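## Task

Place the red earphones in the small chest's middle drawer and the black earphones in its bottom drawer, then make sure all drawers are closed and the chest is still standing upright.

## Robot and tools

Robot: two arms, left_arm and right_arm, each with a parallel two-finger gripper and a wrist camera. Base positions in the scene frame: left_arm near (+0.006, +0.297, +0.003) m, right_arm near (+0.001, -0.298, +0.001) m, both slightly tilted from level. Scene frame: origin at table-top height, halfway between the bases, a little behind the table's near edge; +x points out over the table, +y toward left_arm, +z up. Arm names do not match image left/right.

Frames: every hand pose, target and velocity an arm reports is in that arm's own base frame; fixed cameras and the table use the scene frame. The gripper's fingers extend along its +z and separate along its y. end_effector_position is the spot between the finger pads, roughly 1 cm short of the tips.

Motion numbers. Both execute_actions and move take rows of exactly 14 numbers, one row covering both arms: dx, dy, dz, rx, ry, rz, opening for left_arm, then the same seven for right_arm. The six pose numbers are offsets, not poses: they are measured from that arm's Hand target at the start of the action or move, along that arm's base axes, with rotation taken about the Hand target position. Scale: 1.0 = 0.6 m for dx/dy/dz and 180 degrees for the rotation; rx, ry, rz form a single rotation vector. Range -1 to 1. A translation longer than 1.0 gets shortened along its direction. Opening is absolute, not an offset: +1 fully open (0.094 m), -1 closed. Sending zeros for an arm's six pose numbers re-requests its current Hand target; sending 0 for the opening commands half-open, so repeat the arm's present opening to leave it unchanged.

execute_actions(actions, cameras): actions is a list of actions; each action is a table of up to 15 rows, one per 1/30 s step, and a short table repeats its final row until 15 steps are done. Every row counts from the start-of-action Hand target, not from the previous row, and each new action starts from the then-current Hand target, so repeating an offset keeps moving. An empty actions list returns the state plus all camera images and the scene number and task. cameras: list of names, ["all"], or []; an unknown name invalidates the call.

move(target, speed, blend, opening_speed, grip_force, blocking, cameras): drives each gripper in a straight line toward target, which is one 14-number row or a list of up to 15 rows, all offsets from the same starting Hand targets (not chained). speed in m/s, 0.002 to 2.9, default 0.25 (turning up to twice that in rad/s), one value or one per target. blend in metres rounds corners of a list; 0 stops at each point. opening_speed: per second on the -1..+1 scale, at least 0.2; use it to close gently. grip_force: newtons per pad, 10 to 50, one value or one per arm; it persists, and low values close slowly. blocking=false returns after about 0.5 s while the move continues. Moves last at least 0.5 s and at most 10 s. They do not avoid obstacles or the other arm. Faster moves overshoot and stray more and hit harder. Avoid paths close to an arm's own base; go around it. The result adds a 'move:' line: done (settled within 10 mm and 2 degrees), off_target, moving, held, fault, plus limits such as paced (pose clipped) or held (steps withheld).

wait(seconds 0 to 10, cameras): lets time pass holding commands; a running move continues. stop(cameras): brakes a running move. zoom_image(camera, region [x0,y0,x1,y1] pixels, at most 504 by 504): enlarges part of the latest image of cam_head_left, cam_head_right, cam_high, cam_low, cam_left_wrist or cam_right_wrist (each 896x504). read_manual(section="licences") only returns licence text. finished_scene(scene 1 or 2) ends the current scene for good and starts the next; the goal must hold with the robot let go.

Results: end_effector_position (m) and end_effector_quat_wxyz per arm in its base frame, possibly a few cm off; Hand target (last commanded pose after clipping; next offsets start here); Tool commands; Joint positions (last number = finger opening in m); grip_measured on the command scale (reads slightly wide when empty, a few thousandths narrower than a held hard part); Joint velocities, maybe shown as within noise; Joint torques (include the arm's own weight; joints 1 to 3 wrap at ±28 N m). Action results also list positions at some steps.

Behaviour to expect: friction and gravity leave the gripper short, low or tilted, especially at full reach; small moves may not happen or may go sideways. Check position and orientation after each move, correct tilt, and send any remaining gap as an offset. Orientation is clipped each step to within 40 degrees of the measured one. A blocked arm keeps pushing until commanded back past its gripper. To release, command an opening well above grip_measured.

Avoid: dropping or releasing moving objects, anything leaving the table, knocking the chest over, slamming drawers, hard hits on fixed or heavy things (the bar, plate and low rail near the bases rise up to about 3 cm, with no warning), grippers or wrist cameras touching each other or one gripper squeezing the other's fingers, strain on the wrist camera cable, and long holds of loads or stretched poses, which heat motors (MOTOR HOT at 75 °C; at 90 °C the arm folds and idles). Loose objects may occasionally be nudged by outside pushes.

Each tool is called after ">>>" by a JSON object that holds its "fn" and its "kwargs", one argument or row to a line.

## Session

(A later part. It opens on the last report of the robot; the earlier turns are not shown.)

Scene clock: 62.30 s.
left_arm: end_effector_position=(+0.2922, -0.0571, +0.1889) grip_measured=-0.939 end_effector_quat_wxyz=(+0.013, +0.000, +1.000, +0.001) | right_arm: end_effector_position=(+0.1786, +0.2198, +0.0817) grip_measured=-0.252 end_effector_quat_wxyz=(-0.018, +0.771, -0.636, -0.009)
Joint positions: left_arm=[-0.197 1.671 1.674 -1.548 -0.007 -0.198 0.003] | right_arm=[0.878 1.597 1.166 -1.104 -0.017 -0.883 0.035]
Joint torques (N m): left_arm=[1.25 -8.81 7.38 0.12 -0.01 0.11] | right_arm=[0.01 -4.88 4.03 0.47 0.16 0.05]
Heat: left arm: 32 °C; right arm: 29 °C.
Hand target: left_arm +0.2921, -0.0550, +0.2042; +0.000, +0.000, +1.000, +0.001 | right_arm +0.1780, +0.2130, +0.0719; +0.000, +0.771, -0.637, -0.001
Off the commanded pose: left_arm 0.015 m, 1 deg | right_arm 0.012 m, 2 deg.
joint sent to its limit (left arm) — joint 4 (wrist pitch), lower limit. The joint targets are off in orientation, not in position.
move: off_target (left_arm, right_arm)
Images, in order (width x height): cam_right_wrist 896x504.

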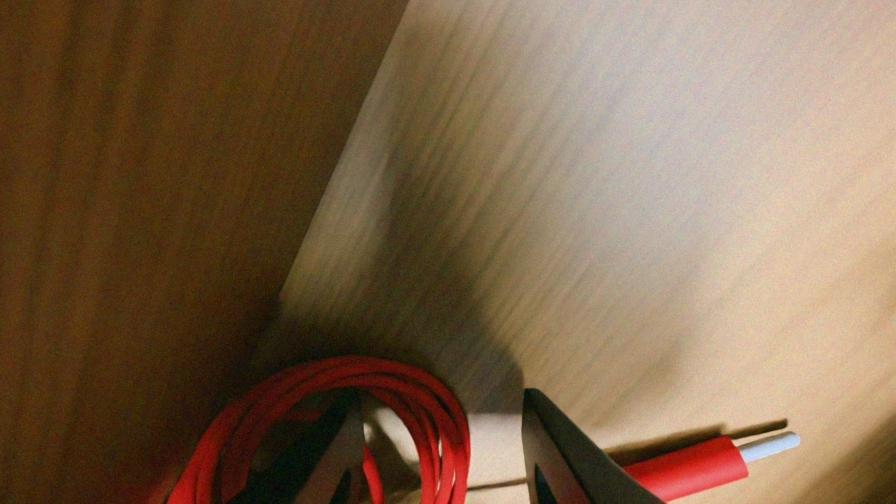

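>>> {"fn": "move", "kwargs": {
  "target": [
    [0,0,0,0,0,0,-1,0,0,0,0,0,0,-1],
    [0,0,0,0,0,0,-1,0,0,0.31,0,0,0,-1]
  ],
  "speed": 0.2,
  "cameras": ["cam_right_wrist","cam_head_right"]
}}

Scene clock: 64.63 s.
left_arm: end_effector_position=(+0.2922, -0.0571, +0.1889) grip_measured=-0.939 end_effector_quat_wxyz=(+0.013, +0.000, +1.000, +0.001) | right_arm: end_effector_position=(+0.1757, +0.2152, +0.2519) grip_measured=-0.992 end_effector_quat_wxyz=(-0.130, +0.765, -0.631, -0.006)
Joint positions: left_arm=[-0.197 1.671 1.674 -1.548 -0.007 -0.198 0.003] | right_arm=[0.878 1.456 1.692 -1.546 -0.014 -0.883 0]
Joint torques (N m): left_arm=[1.24 -8.81 7.38 0.12 -0.01 0.11] | right_arm=[-0.1 -5.12 6.98 0.88 0.11 0.08]
Heat: left arm: 32 °C; right arm: 30 °C.
Hand target: left_arm +0.2921, -0.0550, +0.2042; +0.000, +0.000, +1.000, +0.001 | right_arm +0.1780, +0.2130, +0.2579; +0.000, +0.771, -0.637, +0.000
Off the commanded pose: left_arm 0.015 m, 1 deg | right_arm 0.007 m, 15 deg.
joint sent to its limit (left arm) — joint 4 (wrist pitch), lower limit. The joint targets are off in orientation, not in position.
joint sent to its limit (right arm) — joint 4 (wrist pitch), lower limit. The joint targets are off in orientation, not in position.
move: off_target (left_arm, right_arm)
Images, in order (width x height): cam_head_right 896x504, cam_right_wrist 896x504.

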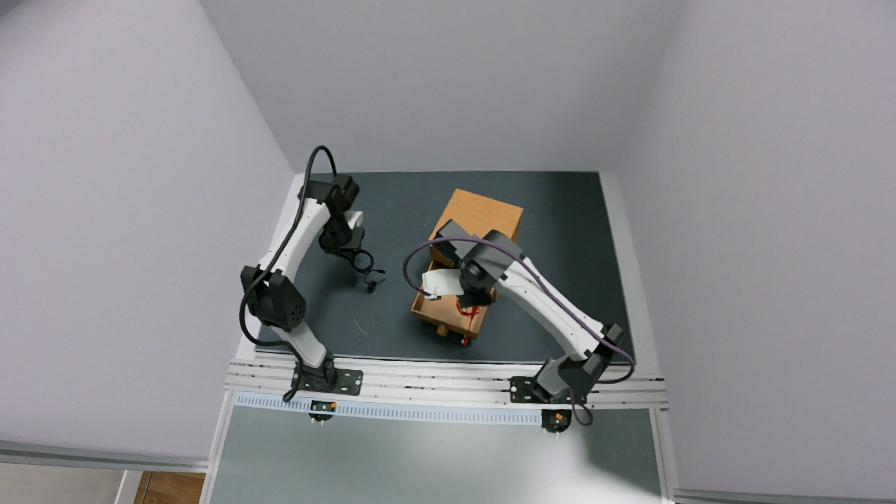

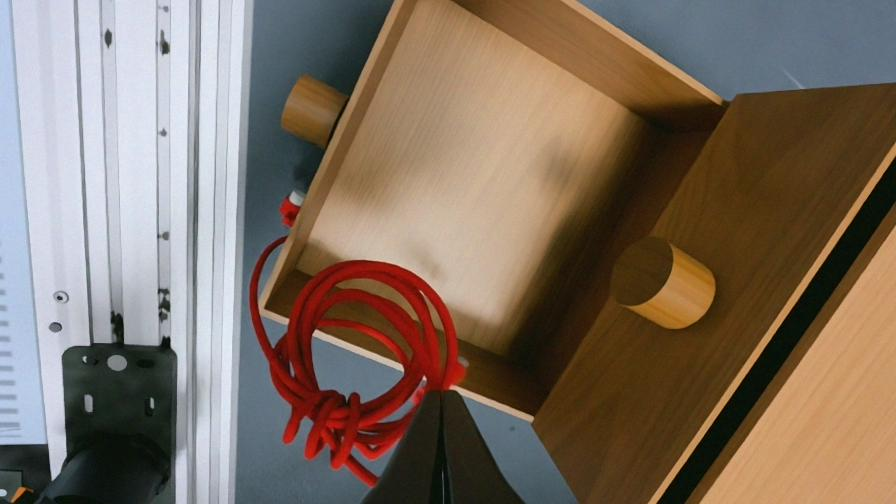

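>>> {"fn": "move", "kwargs": {
  "target": [
    [0,0,0,0,0,0,-1,0,0,0.2,0,0,0,-1],
    [0,0,0,0,0,0,-1,0.06,0.1,0.2,0,0,0,-1]
  ],
  "speed": 0.2,
  "blend": [0.01,0],
  "cameras": ["cam_right_wrist","cam_head_right","cam_low","cam_high"]
}}

Scene clock: 66.47 s.
left_arm: end_effector_position=(+0.2922, -0.0571, +0.1889) grip_measured=-0.939 end_effector_quat_wxyz=(+0.013, +0.000, +1.000, +0.001) | right_arm: end_effector_position=(+0.2123, +0.2725, +0.3693) grip_measured=-0.992 end_effector_quat_wxyz=(-0.312, +0.735, -0.602, -0.012)
Joint positions: left_arm=[-0.197 1.671 1.674 -1.548 -0.007 -0.198 0.003] | right_arm=[0.902 1.626 2.25 -1.56 -0.014 -0.863 0]
Joint torques (N m): left_arm=[1.25 -8.81 7.38 0.12 -0.01 0.11] | right_arm=[0.55 -5.61 6.5 1.72 0.11 0.24]
Heat: left arm: 33 °C; right arm: 30 °C.
Hand target: left_arm +0.2921, -0.0550, +0.2042; +0.000, +0.000, +1.000, +0.001 | right_arm +0.2140, +0.2730, +0.3778; +0.000, +0.771, -0.637, +0.000
Off the commanded pose: left_arm 0.015 m, 1 deg | right_arm 0.009 m, 36 deg.
joint read past its limit (right arm) — joint 4 (wrist pitch), lower limit.
joint sent to its limit (left arm) — joint 4 (wrist pitch), lower limit. The joint targets are off in orientation, not in position.
joint sent to its limit (right arm) — joint 4 (wrist pitch), lower limit. The joint targets are off in orientation, not in position.
move: off_target (left_arm, right_arm)
Images, in order (width x height): cam_head_right 896x504, cam_high 896x504, cam_low 896x504, cam_right_wrist 896x504.

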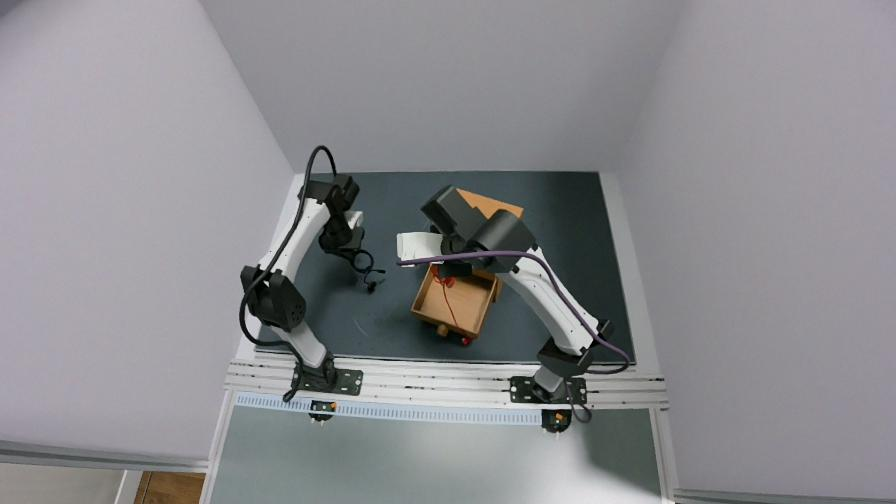

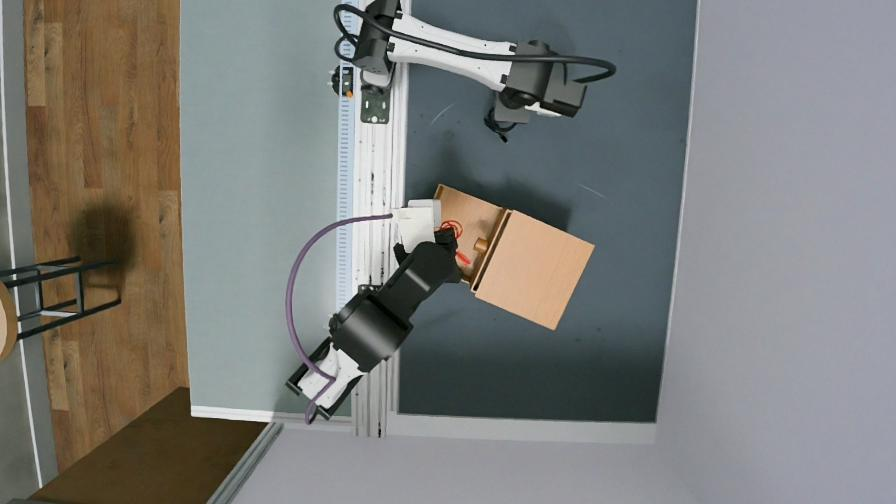

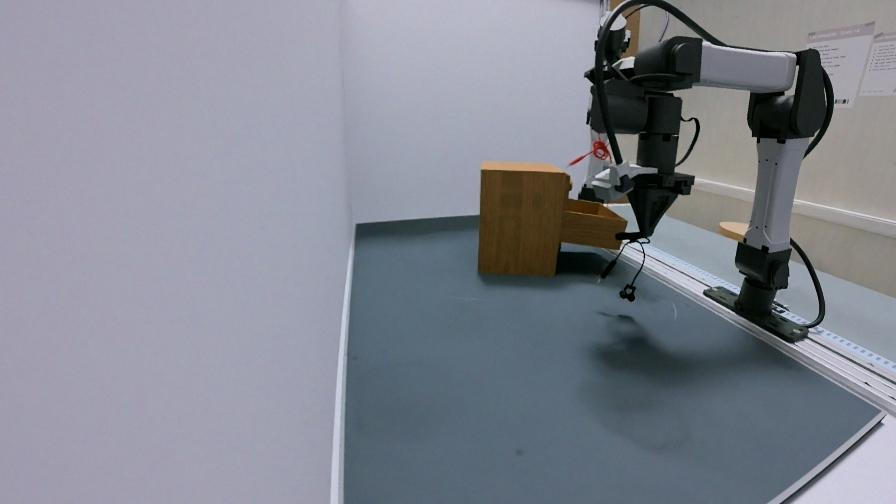

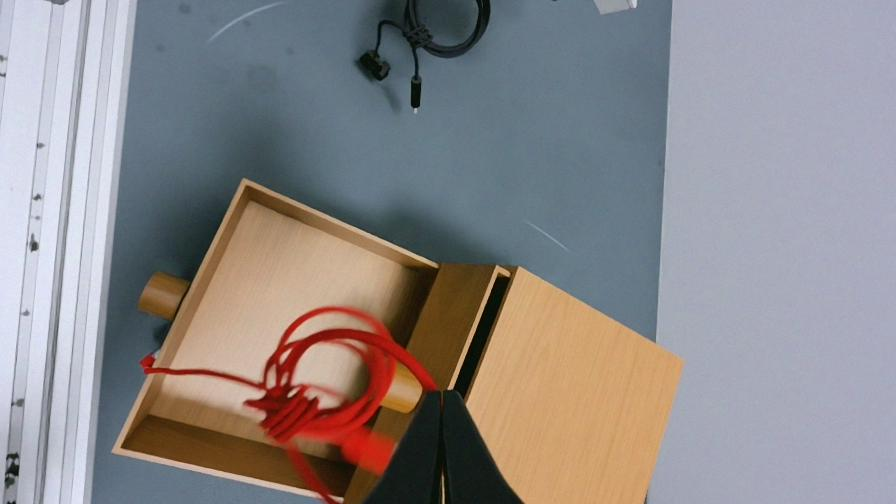

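>>> {"fn": "move", "kwargs": {
  "target": [
    [0,0,0,0,0,0,-1,-0.1,-0.02,-0.07,0,0,0,-1],
    [0,0,0,0,0,0,-1,-0.19,-0.03,-0.03,0,0,0,-1],
    [0,0,0,0,0,0,-1,-0.19,-0.03,0.1,0,0,0,-1]
  ],
  "speed": 0.2,
  "blend": [0.02,0.01,0],
  "cameras": ["cam_right_wrist","cam_head_right"]
}}

Scene clock: 69.77 s.
left_arm: end_effector_position=(+0.2922, -0.0571, +0.1889) grip_measured=-0.939 end_effector_quat_wxyz=(+0.013, +0.000, +1.000, +0.001) | right_arm: end_effector_position=(+0.0995, +0.2522, +0.4332) grip_measured=-0.992 end_effector_quat_wxyz=(-0.396, +0.705, -0.574, -0.124)
Joint positions: left_arm=[-0.197 1.671 1.674 -1.548 -0.007 -0.198 0.003] | right_arm=[1.2 1.368 2.217 -1.563 0.007 -0.579 0]
Joint torques (N m): left_arm=[1.26 -8.81 7.38 0.12 -0.01 0.11] | right_arm=[0.5 -1.87 4.94 2.09 0.04 0.2]
Heat: left arm: 33 °C; right arm: 30 °C.
Hand target: left_arm +0.2921, -0.0550, +0.2042; +0.000, +0.000, +1.000, +0.001 | right_arm +0.0999, +0.2550, +0.4378; -0.075, +0.769, -0.634, -0.024
Off the commanded pose: left_arm 0.015 m, 1 deg | right_arm 0.005 m, 49 deg; orientation clipped.
joint read past its limit (right arm) — joint 4 (wrist pitch), lower limit.
joint sent to its limit (left arm) — joint 4 (wrist pitch), lower limit. The joint targets are off in orientation, not in position.
joint sent to its limit (right arm) — joint 4 (wrist pitch), lower limit. The joint targets are off in orientation, not in position.
move: off_target (left_arm, right_arm); limits=paced
Images, in order (width x height): cam_head_right 896x504, cam_right_wrist 896x504.

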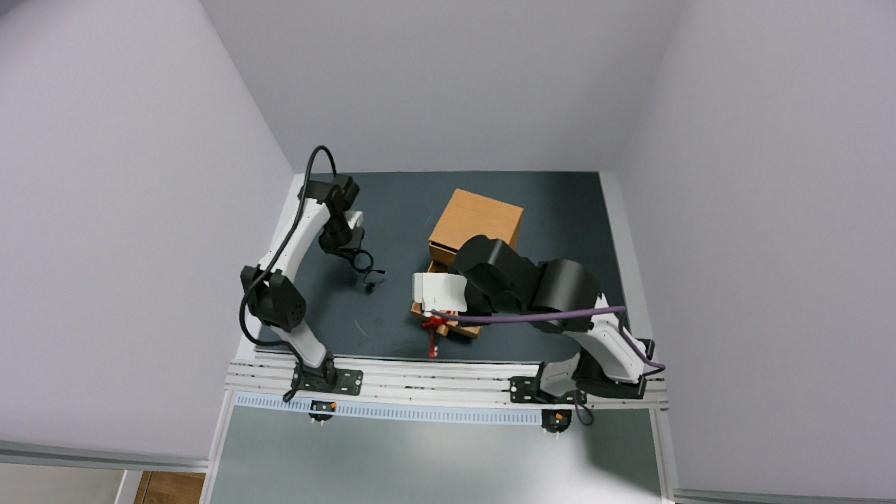

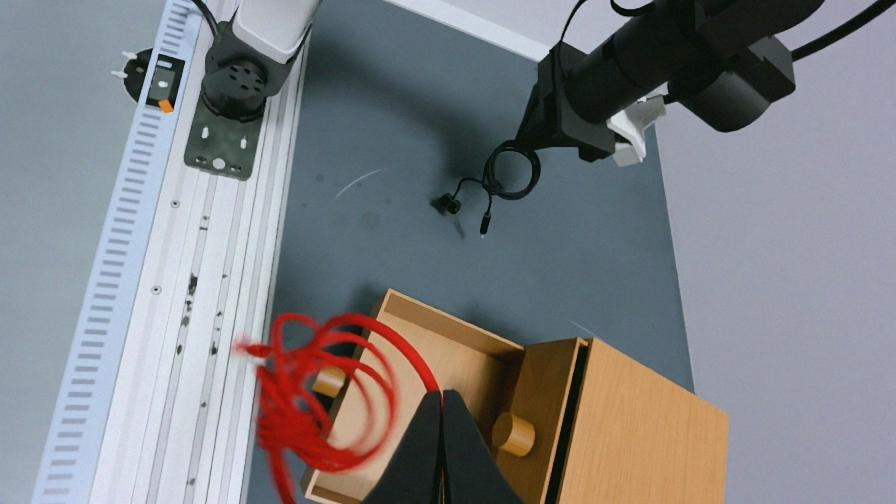

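>>> {"fn": "move", "kwargs": {
  "target": [
    [0,0,0,0,0,0,-1,0.192,0.012,0.0,0,0,0,-1],
    [0,0,0,0,0,0,-1,0.192,0.012,-0.471,0,0,0,-1]
  ],
  "speed": 0.22,
  "cameras": ["cam_right_wrist","cam_head_right","cam_head_left"]
}}

Scene clock: 74.50 s.
left_arm: end_effector_position=(+0.2922, -0.0571, +0.1889) grip_measured=-0.939 end_effector_quat_wxyz=(+0.013, +0.000, +1.000, +0.001) | right_arm: end_effector_position=(+0.2112, +0.2601, +0.1597) grip_measured=-0.992 end_effector_quat_wxyz=(-0.073, +0.766, -0.638, -0.031)
Joint positions: left_arm=[-0.197 1.671 1.674 -1.548 -0.007 -0.198 0.003] | right_arm=[0.855 1.679 1.553 -1.3 -0.065 -0.893 0]
Joint torques (N m): left_arm=[1.25 -8.81 7.39 0.12 -0.01 0.11] | right_arm=[0.53 -6.5 5.14 0.96 0.11 0]
Heat: left arm: 33 °C; right arm: 30 °C.
Hand target: left_arm +0.2921, -0.0550, +0.2042; +0.000, +0.000, +1.000, +0.001 | right_arm +0.2152, +0.2623, +0.1553; -0.076, +0.769, -0.634, -0.024
Off the commanded pose: left_arm 0.015 m, 1 deg | right_arm 0.006 m, 1 deg.
joint sent to its limit (left arm) — joint 4 (wrist pitch), lower limit. The joint targets are off in orientation, not in position.
move: off_target (left_arm)
Images, in order (width x height): cam_head_left 896x504, cam_head_right 896x504, cam_right_wrist 896x504.

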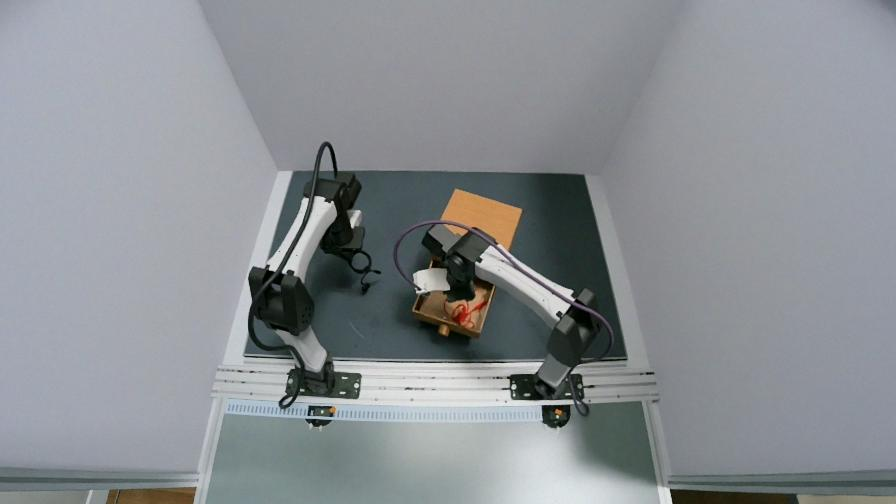

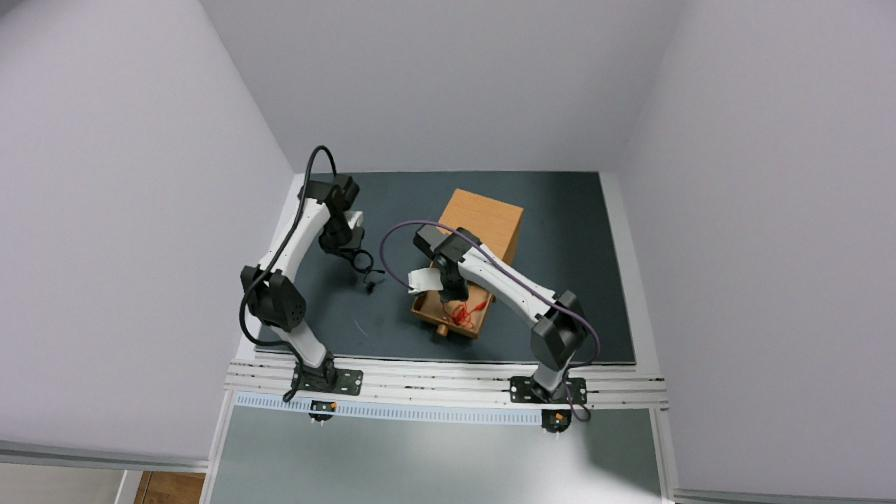

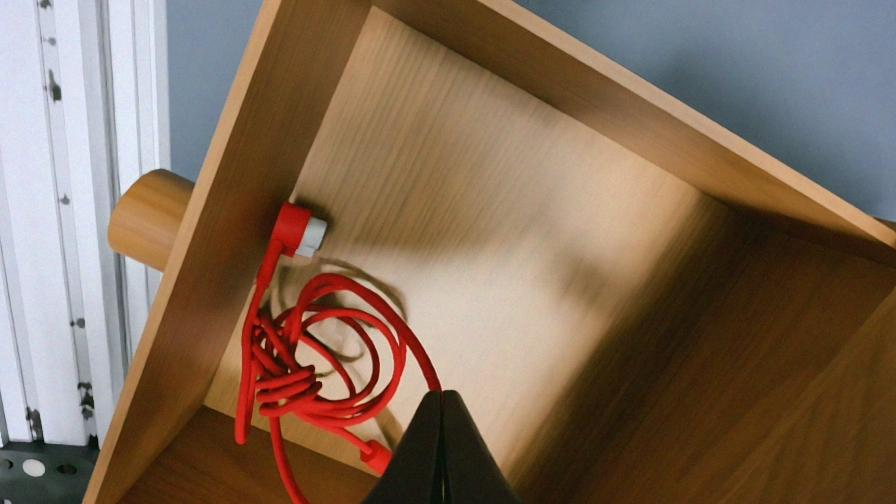

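>>> {"fn": "move", "kwargs": {
  "target": [
    [0,0,0,0,0,0,-1,0,0.01,-0.06,0,0,0,-1],
    [0,0,0,0,0,0,-1,0,0.01,-0.06,0,0,0,-0.3],
    [0,0,0,0,0,0,-1,0,0,0.25,0,0,0,-0.3]
  ],
  "speed": 0.2,
  "cameras": ["cam_right_wrist","cam_head_right"]
}}

Scene clock: 77.87 s.
left_arm: end_effector_position=(+0.2922, -0.0571, +0.1889) grip_measured=-0.939 end_effector_quat_wxyz=(+0.013, +0.000, +1.000, +0.001) | right_arm: end_effector_position=(+0.2133, +0.2665, +0.2983) grip_measured=-0.302 end_effector_quat_wxyz=(-0.206, +0.757, -0.620, -0.028)
Joint positions: left_arm=[-0.197 1.671 1.674 -1.548 -0.007 -0.198 0.003] | right_arm=[0.864 1.637 2.025 -1.545 -0.062 -0.892 0.033]
Joint torques (N m): left_arm=[1.25 -8.8 7.38 0.12 -0.01 0.11] | right_arm=[-0.51 -6.95 6.69 1.16 0.06 0.13]
Heat: left arm: 33 °C; right arm: 30 °C.
Hand target: left_arm +0.2921, -0.0550, +0.2042; +0.000, +0.000, +1.000, +0.001 | right_arm +0.2152, +0.2622, +0.3054; -0.076, +0.769, -0.634, -0.024
Off the commanded pose: left_arm 0.015 m, 1 deg | right_arm 0.008 m, 15 deg.
joint sent to its limit (left arm) — joint 4 (wrist pitch), lower limit. The joint targets are off in orientation, not in position.
joint sent to its limit (right arm) — joint 4 (wrist pitch), lower limit. The joint targets are off in orientation, not in position.
move: off_target (left_arm, right_arm)
Images, in order (width x height): cam_head_right 896x504, cam_right_wrist 896x504.

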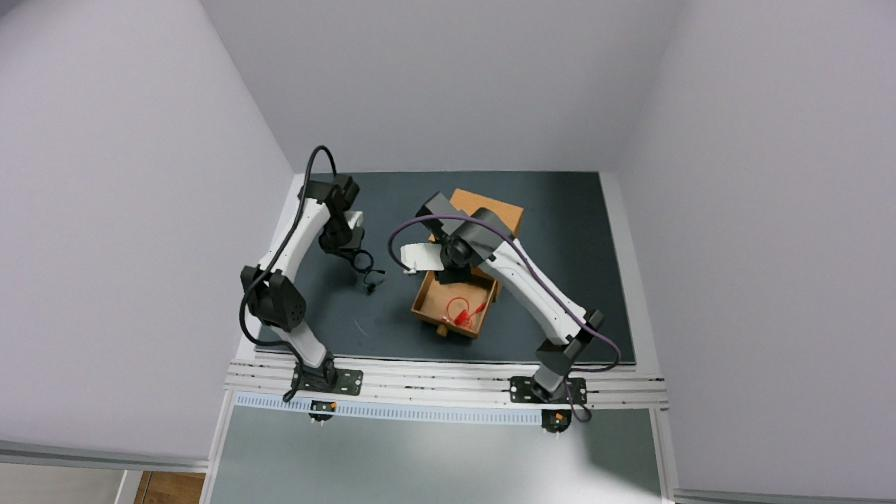

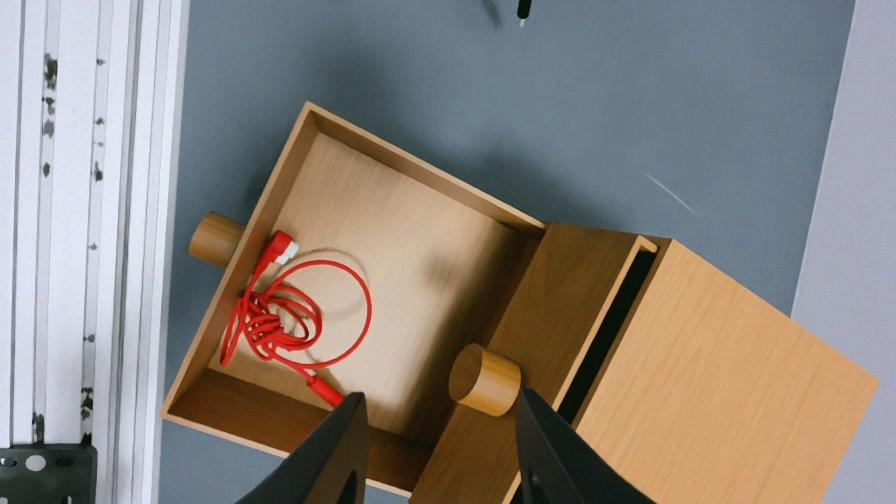

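>>> {"fn": "move", "kwargs": {
  "target": [
    [0,0,0,0,0,0,-1,-0.21,0.057,0,-0.047,0.019,0,-1],
    [0,0,0,0,0,0,-1,-0.21,0.057,-0.326,-0.047,0.019,0,-1],
    [0,0,0,0,0,0,-1,0.05,-0.03,-0.326,-0.047,0.019,0,-1]
  ],
  "speed": [0.25,0.2,0.08],
  "cameras": ["cam_right_wrist","cam_head_right","cam_high"]
}}

Scene clock: 84.73 s.
left_arm: end_effector_position=(+0.2922, -0.0571, +0.1889) grip_measured=-0.939 end_effector_quat_wxyz=(+0.013, +0.000, +1.000, +0.001) | right_arm: end_effector_position=(+0.2001, +0.2425, +0.1128) grip_measured=-0.994 end_effector_quat_wxyz=(+0.046, +0.771, -0.632, -0.061)
Joint positions: left_arm=[-0.197 1.671 1.674 -1.548 -0.007 -0.198 0.003] | right_arm=[0.817 1.825 1.543 -1.389 -0.116 -0.958 0]
Joint torques (N m): left_arm=[1.25 -8.81 7.38 0.12 -0.01 0.11] | right_arm=[-2.73 -6.39 8.76 0.97 1.02 -0.07]
Heat: left arm: 34 °C; right arm: 30 °C.
Hand target: left_arm +0.2921, -0.0550, +0.2042; +0.000, +0.000, +1.000, +0.001 | right_arm +0.2452, +0.2442, +0.1098; +0.000, +0.771, -0.636, +0.000
Off the commanded pose: left_arm 0.015 m, 1 deg | right_arm 0.045 m, 9 deg.
joint sent to its limit (left arm) — joint 4 (wrist pitch), lower limit. The joint targets are off in orientation, not in position.
move: off_target (left_arm, right_arm)
Images, in order (width x height): cam_head_right 896x504, cam_high 896x504, cam_right_wrist 896x504.

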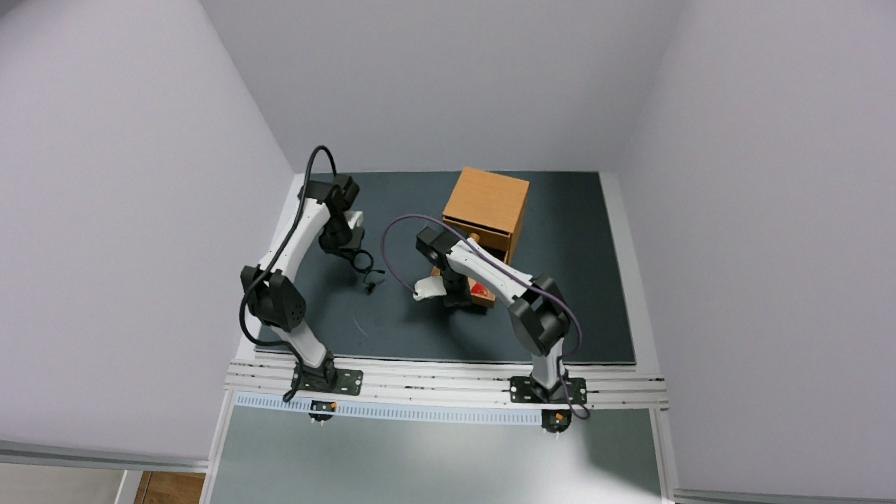

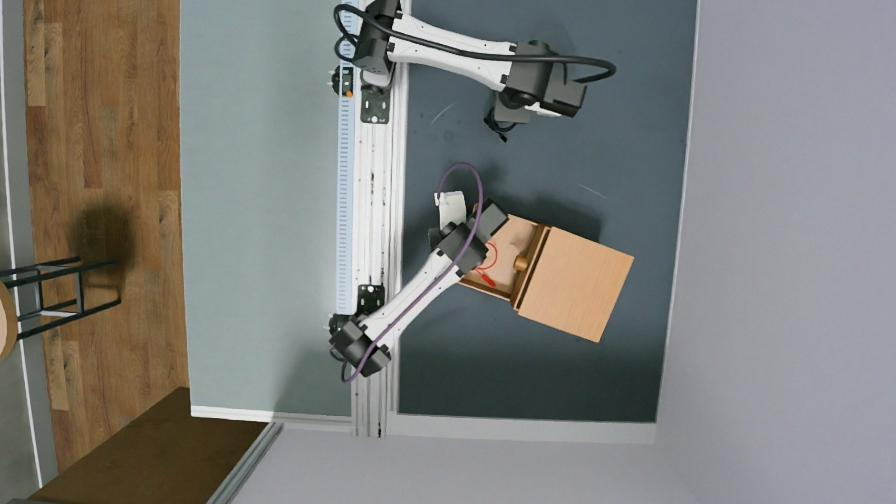

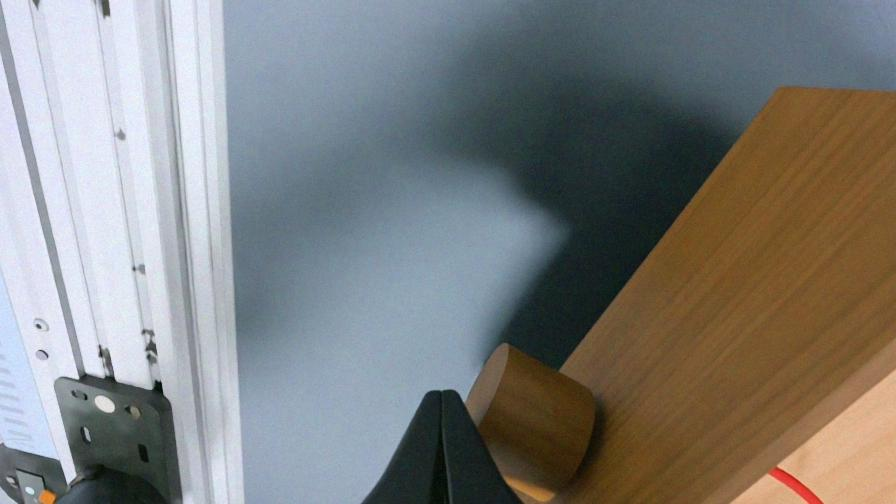

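>>> {"fn": "move", "kwargs": {
  "target": [
    [0,0,-0.27,0,0,0,-1,-0.15,0.04,0,0,0,0,-1],
    [0,0,-0.27,0,0,0,-0.3,-0.12,-0.1,0.3,0,0,0,-1],
    [0,0,0.05,0,0,0,-0.3,-0.05,-0.4,0.3,0,0,0,-1]
  ],
  "speed": 0.25,
  "cameras": ["cam_left_wrist","cam_high","cam_head_left"]
}}

>>> {"fn": "zoom_image", "kwargs": {
  "camera": "cam_high",
  "region": [400, 170, 660, 370]
}}

Scene clock: 90.57 s.
left_arm: end_effector_position=(+0.2926, -0.0571, +0.2212) grip_measured=-0.302 end_effector_quat_wxyz=(+0.071, +0.000, +0.997, -0.010) | right_arm: end_effector_position=(+0.2144, +0.0064, +0.2916) grip_measured=-0.994 end_effector_quat_wxyz=(-0.158, +0.747, -0.623, +0.171)
Joint positions: left_arm=[-0.197 1.597 1.718 -1.549 -0.007 -0.198 0.033] | right_arm=[0.018 1.131 1.58 -1.55 -0.014 -1.73 0]
Joint torques (N m): left_arm=[1.26 -7.32 7.36 0.39 0 0.11] | right_arm=[0.31 -0.76 5.03 1.27 0.14 0.02]
Heat: left arm: 34 °C; right arm: 31 °C.
Hand target: left_arm +0.2921, -0.0550, +0.2341; +0.000, +0.000, +1.000, +0.001 | right_arm +0.2152, +0.0042, +0.2898; +0.000, +0.771, -0.636, +0.000
Off the commanded pose: left_arm 0.013 m, 8 deg | right_arm 0.003 m, 27 deg.
joint sent to its limit (left arm) — joint 4 (wrist pitch), lower limit. The joint targets are off in orientation, not in position.
joint sent to its limit (right arm) — joint 4 (wrist pitch), lower limit. The joint targets are off in orientation, not in position.
move: off_target (left_arm, right_arm)
Images, in order (width x height): cam_head_left 896x504, cam_high 896x504, cam_left_wrist 896x504.

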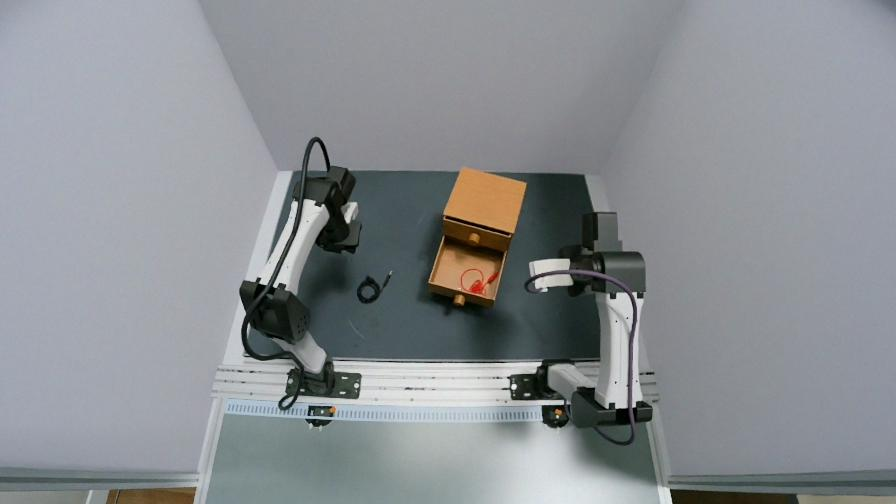

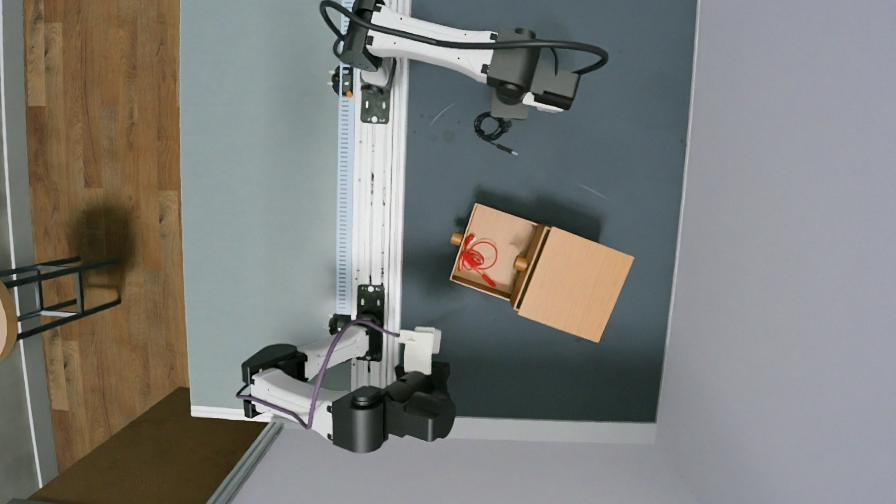

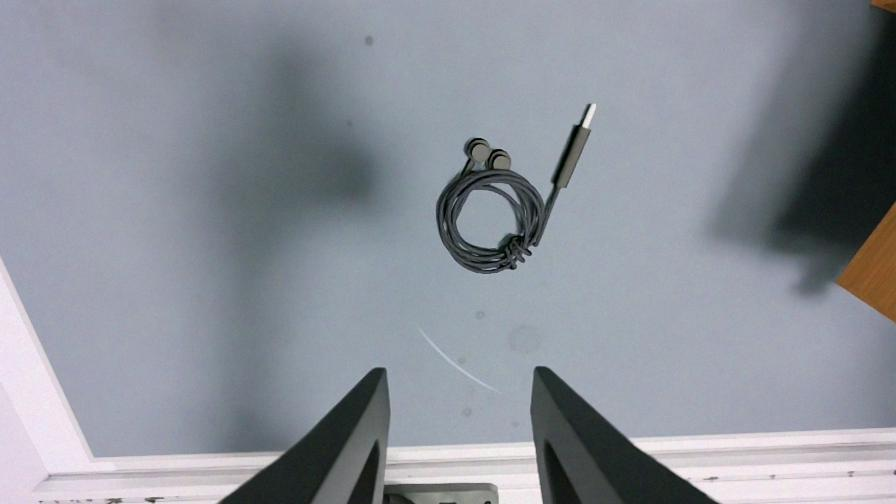

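Scaled by 1.938 from the camera's 896x504 image, which has a finer 1280x720 frame.

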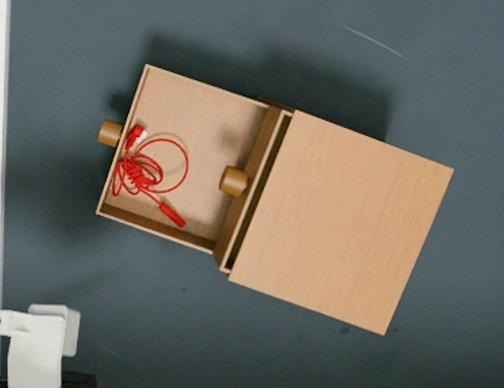

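>>> {"fn": "move", "kwargs": {
  "target": [
    [-0.213,-0.47,-0.17,-0.079,-0.468,-0.086,0.5,0,0,0,0,0,0,-1],
    [-0.097,-0.511,-0.17,-0.079,-0.468,-0.086,0.5,0,0,0,0,0,0,-1]
  ],
  "speed": [0.35,0.12],
  "cameras": ["cam_left_wrist","cam_high"]
}}

Scene clock: 95.67 s.
left_arm: end_effector_position=(+0.2262, -0.3415, +0.1194) grip_measured=+0.498 end_effector_quat_wxyz=(+0.664, +0.127, +0.733, -0.069) | right_arm: end_effector_position=(+0.2144, +0.0064, +0.2916) grip_measured=-0.994 end_effector_quat_wxyz=(-0.157, +0.747, -0.623, +0.171)
Joint positions: left_arm=[-1.371 1.848 0.607 1.008 -1.084 -0.138 0.07] | right_arm=[0.018 1.131 1.58 -1.55 -0.014 -1.731 0]
Joint torques (N m): left_arm=[2.41 -6.04 7.58 2.19 0.64 0.06] | right_arm=[0.31 -0.79 5.03 1.27 0.11 0.02]
Heat: left arm: 33 °C; right arm: 30 °C.
Hand target: left_arm +0.2339, -0.3616, +0.1322; +0.667, +0.122, +0.726, -0.112 | right_arm +0.2155, +0.0042, +0.2891; -0.148, +0.750, -0.622, +0.170 (not the last commanded pose)
Off the commanded pose: left_arm 0.025 m, 5 deg | right_arm 0.003 m, 27 deg.
joint sent to its limit (right arm) — joint 4 (wrist pitch), lower limit.
move: off_target (left_arm, right_arm)
Images, in order (width x height): cam_high 896x504, cam_left_wrist 896x504.

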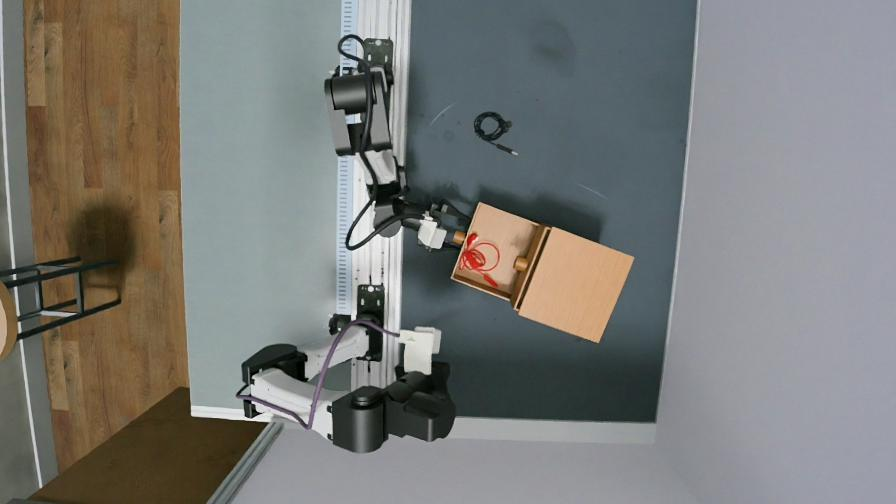

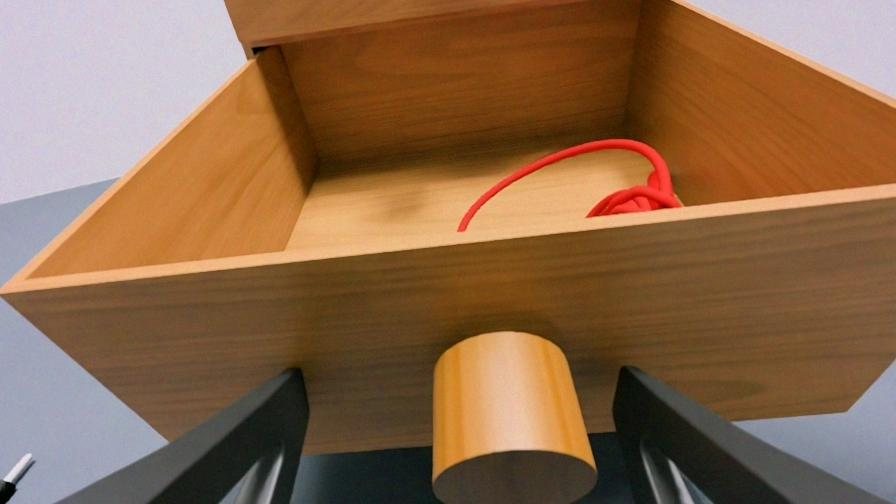

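>>> {"fn": "move", "kwargs": {
  "target": [0.236,-0.082,0,0,0,0,0.5,0,0,0,0,0,0,-1],
  "speed": 0.08,
  "cameras": ["cam_left_wrist","cam_high","cam_low"]
}}

Scene clock: 98.40 s.
left_arm: end_effector_position=(+0.3638, -0.4006, +0.1248) grip_measured=+0.498 end_effector_quat_wxyz=(+0.665, +0.116, +0.732, -0.091) | right_arm: end_effector_position=(+0.2144, +0.0064, +0.2916) grip_measured=-0.994 end_effector_quat_wxyz=(-0.157, +0.747, -0.623, +0.171)
Joint positions: left_arm=[-1.056 2.125 1.055 0.934 -0.757 -0.072 0.07] | right_arm=[0.018 1.131 1.58 -1.55 -0.014 -1.731 0]
Joint torques (N m): left_arm=[2.45 -8.59 8.35 1.91 0.56 0.01] | right_arm=[0.29 -0.76 5.03 1.27 0.11 0.02]
Heat: left arm: 34 °C; right arm: 30 °C.
Hand target: left_arm +0.3755, -0.4109, +0.1324; +0.667, +0.122, +0.726, -0.113 | right_arm +0.2155, +0.0042, +0.2891; -0.148, +0.750, -0.622, +0.170
Off the commanded pose: left_arm 0.017 m, 3 deg | right_arm 0.003 m, 1 deg.
joint sent to its limit (right arm) — joint 4 (wrist pitch), lower limit. The joint targets still meet the commanded pose.
move: off_target (left_arm)
Images, in order (width x height): cam_high 896x504, cam_low 896x504, cam_left_wrist 896x504.

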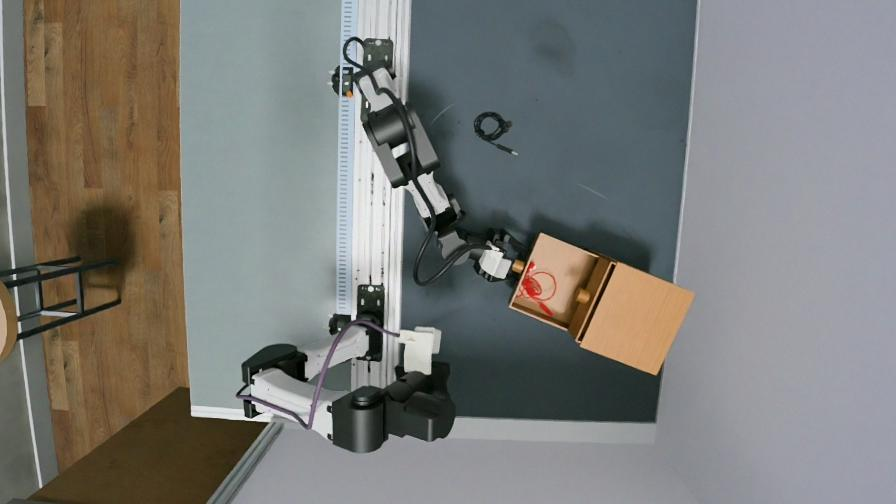

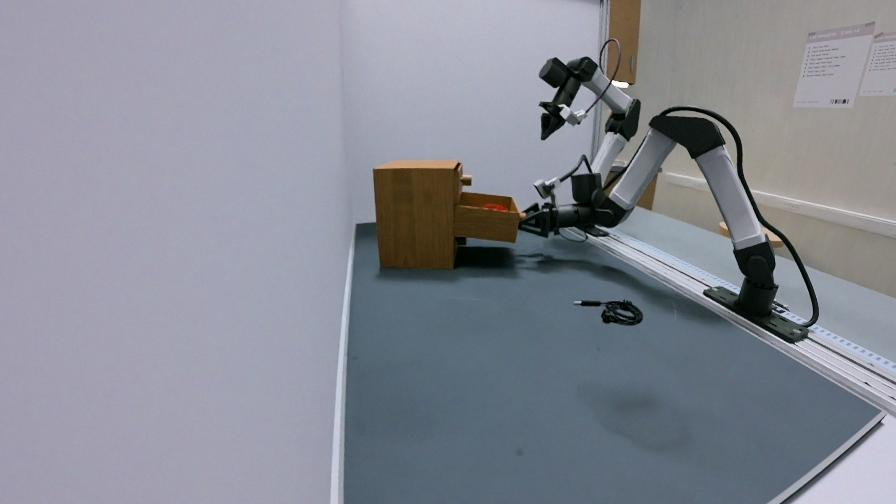

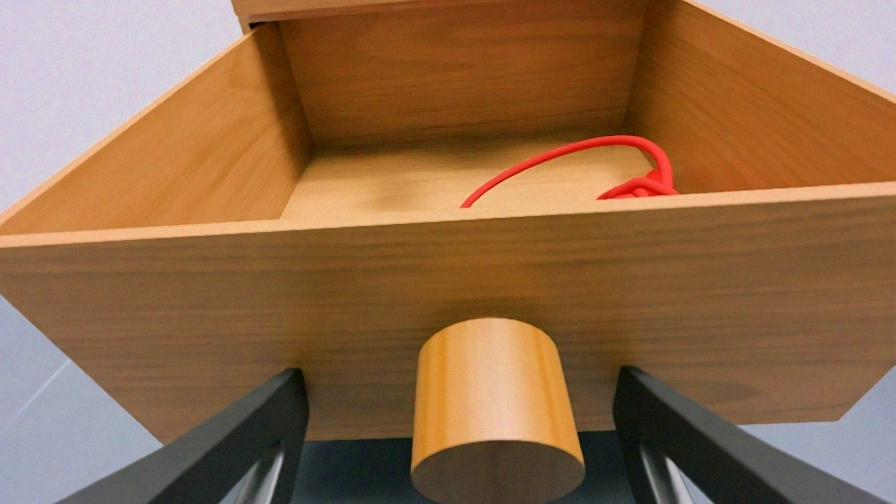

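>>> {"fn": "move", "kwargs": {
  "target": [
    [0,0,-0.012,0,0,0,0.5,0.224,0.093,0.15,0.344,-0.057,-0.385,-1],
    [0,0,-0.012,0,0,0,0.5,0.5325,0.176,0.05,0.344,-0.057,-0.385,-1],
    [0,0,-0.012,0,0,0,0.5,0.5325,0.176,-0.05,0.344,-0.057,-0.385,-1]
  ],
  "speed": [0.35,0.3,0.08],
  "blend": [0.05,0,0],
  "cameras": ["cam_high","cam_low","cam_right_wrist"]
}}

Scene clock: 104.80 s.
left_arm: end_effector_position=(+0.3638, -0.4033, +0.1119) grip_measured=+0.498 end_effector_quat_wxyz=(+0.658, +0.130, +0.737, -0.091) | right_arm: end_effector_position=(+0.5372, +0.1113, +0.2380) grip_measured=-0.994 end_effector_quat_wxyz=(+0.396, -0.100, +0.912, +0.046)
Joint positions: left_arm=[-1.053 2.149 1.055 0.934 -0.735 -0.072 0.07] | right_arm=[0.198 1.96 1.918 -0.71 -0.019 -0.012 0]
Joint torques (N m): left_arm=[2.19 -9.06 7.95 2.19 0.29 0.01] | right_arm=[0.58 -14.46 5.59 2.22 0.18 0.15]
Heat: left arm: 34 °C; right arm: 31 °C.
Hand target: left_arm +0.3754, -0.4109, +0.1252; +0.667, +0.122, +0.726, -0.113 | right_arm +0.5350, +0.1098, +0.2590; +0.421, -0.094, +0.901, +0.044
Off the commanded pose: left_arm 0.019 m, 3 deg | right_arm 0.021 m, 3 deg.
move: off_target (left_arm, right_arm)
Images, in order (width x height): cam_high 896x504, cam_low 896x504, cam_right_wrist 896x504.

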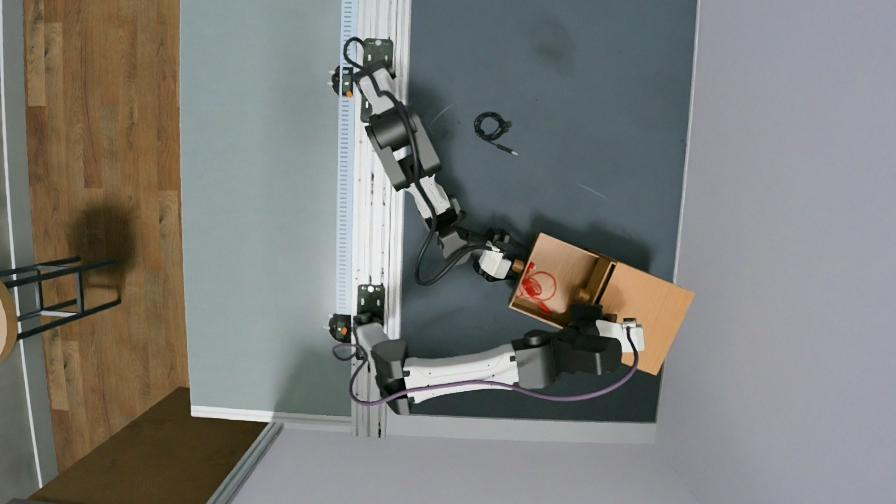

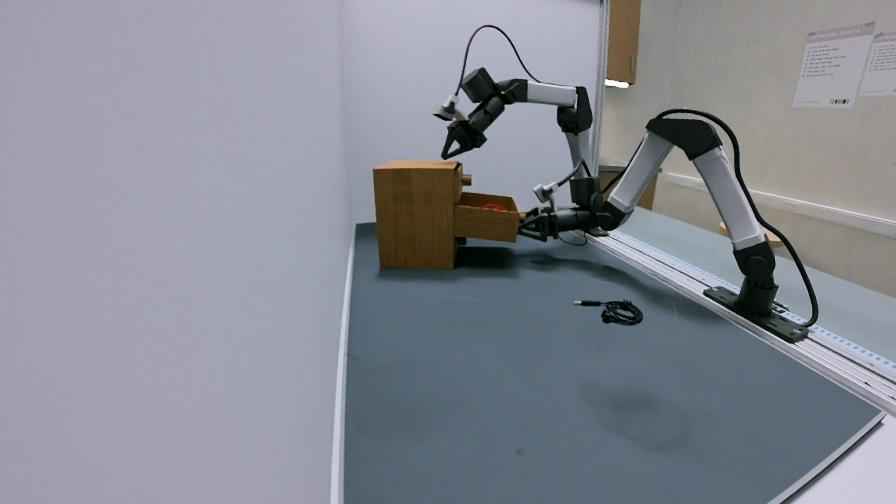

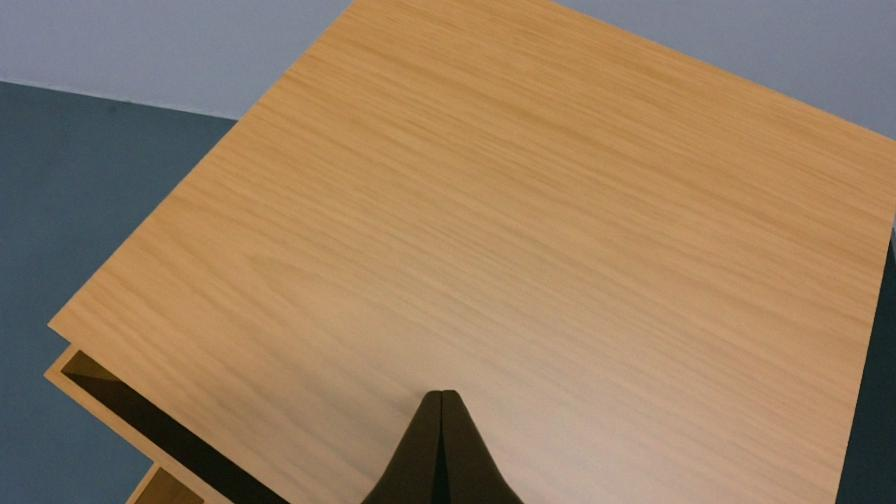

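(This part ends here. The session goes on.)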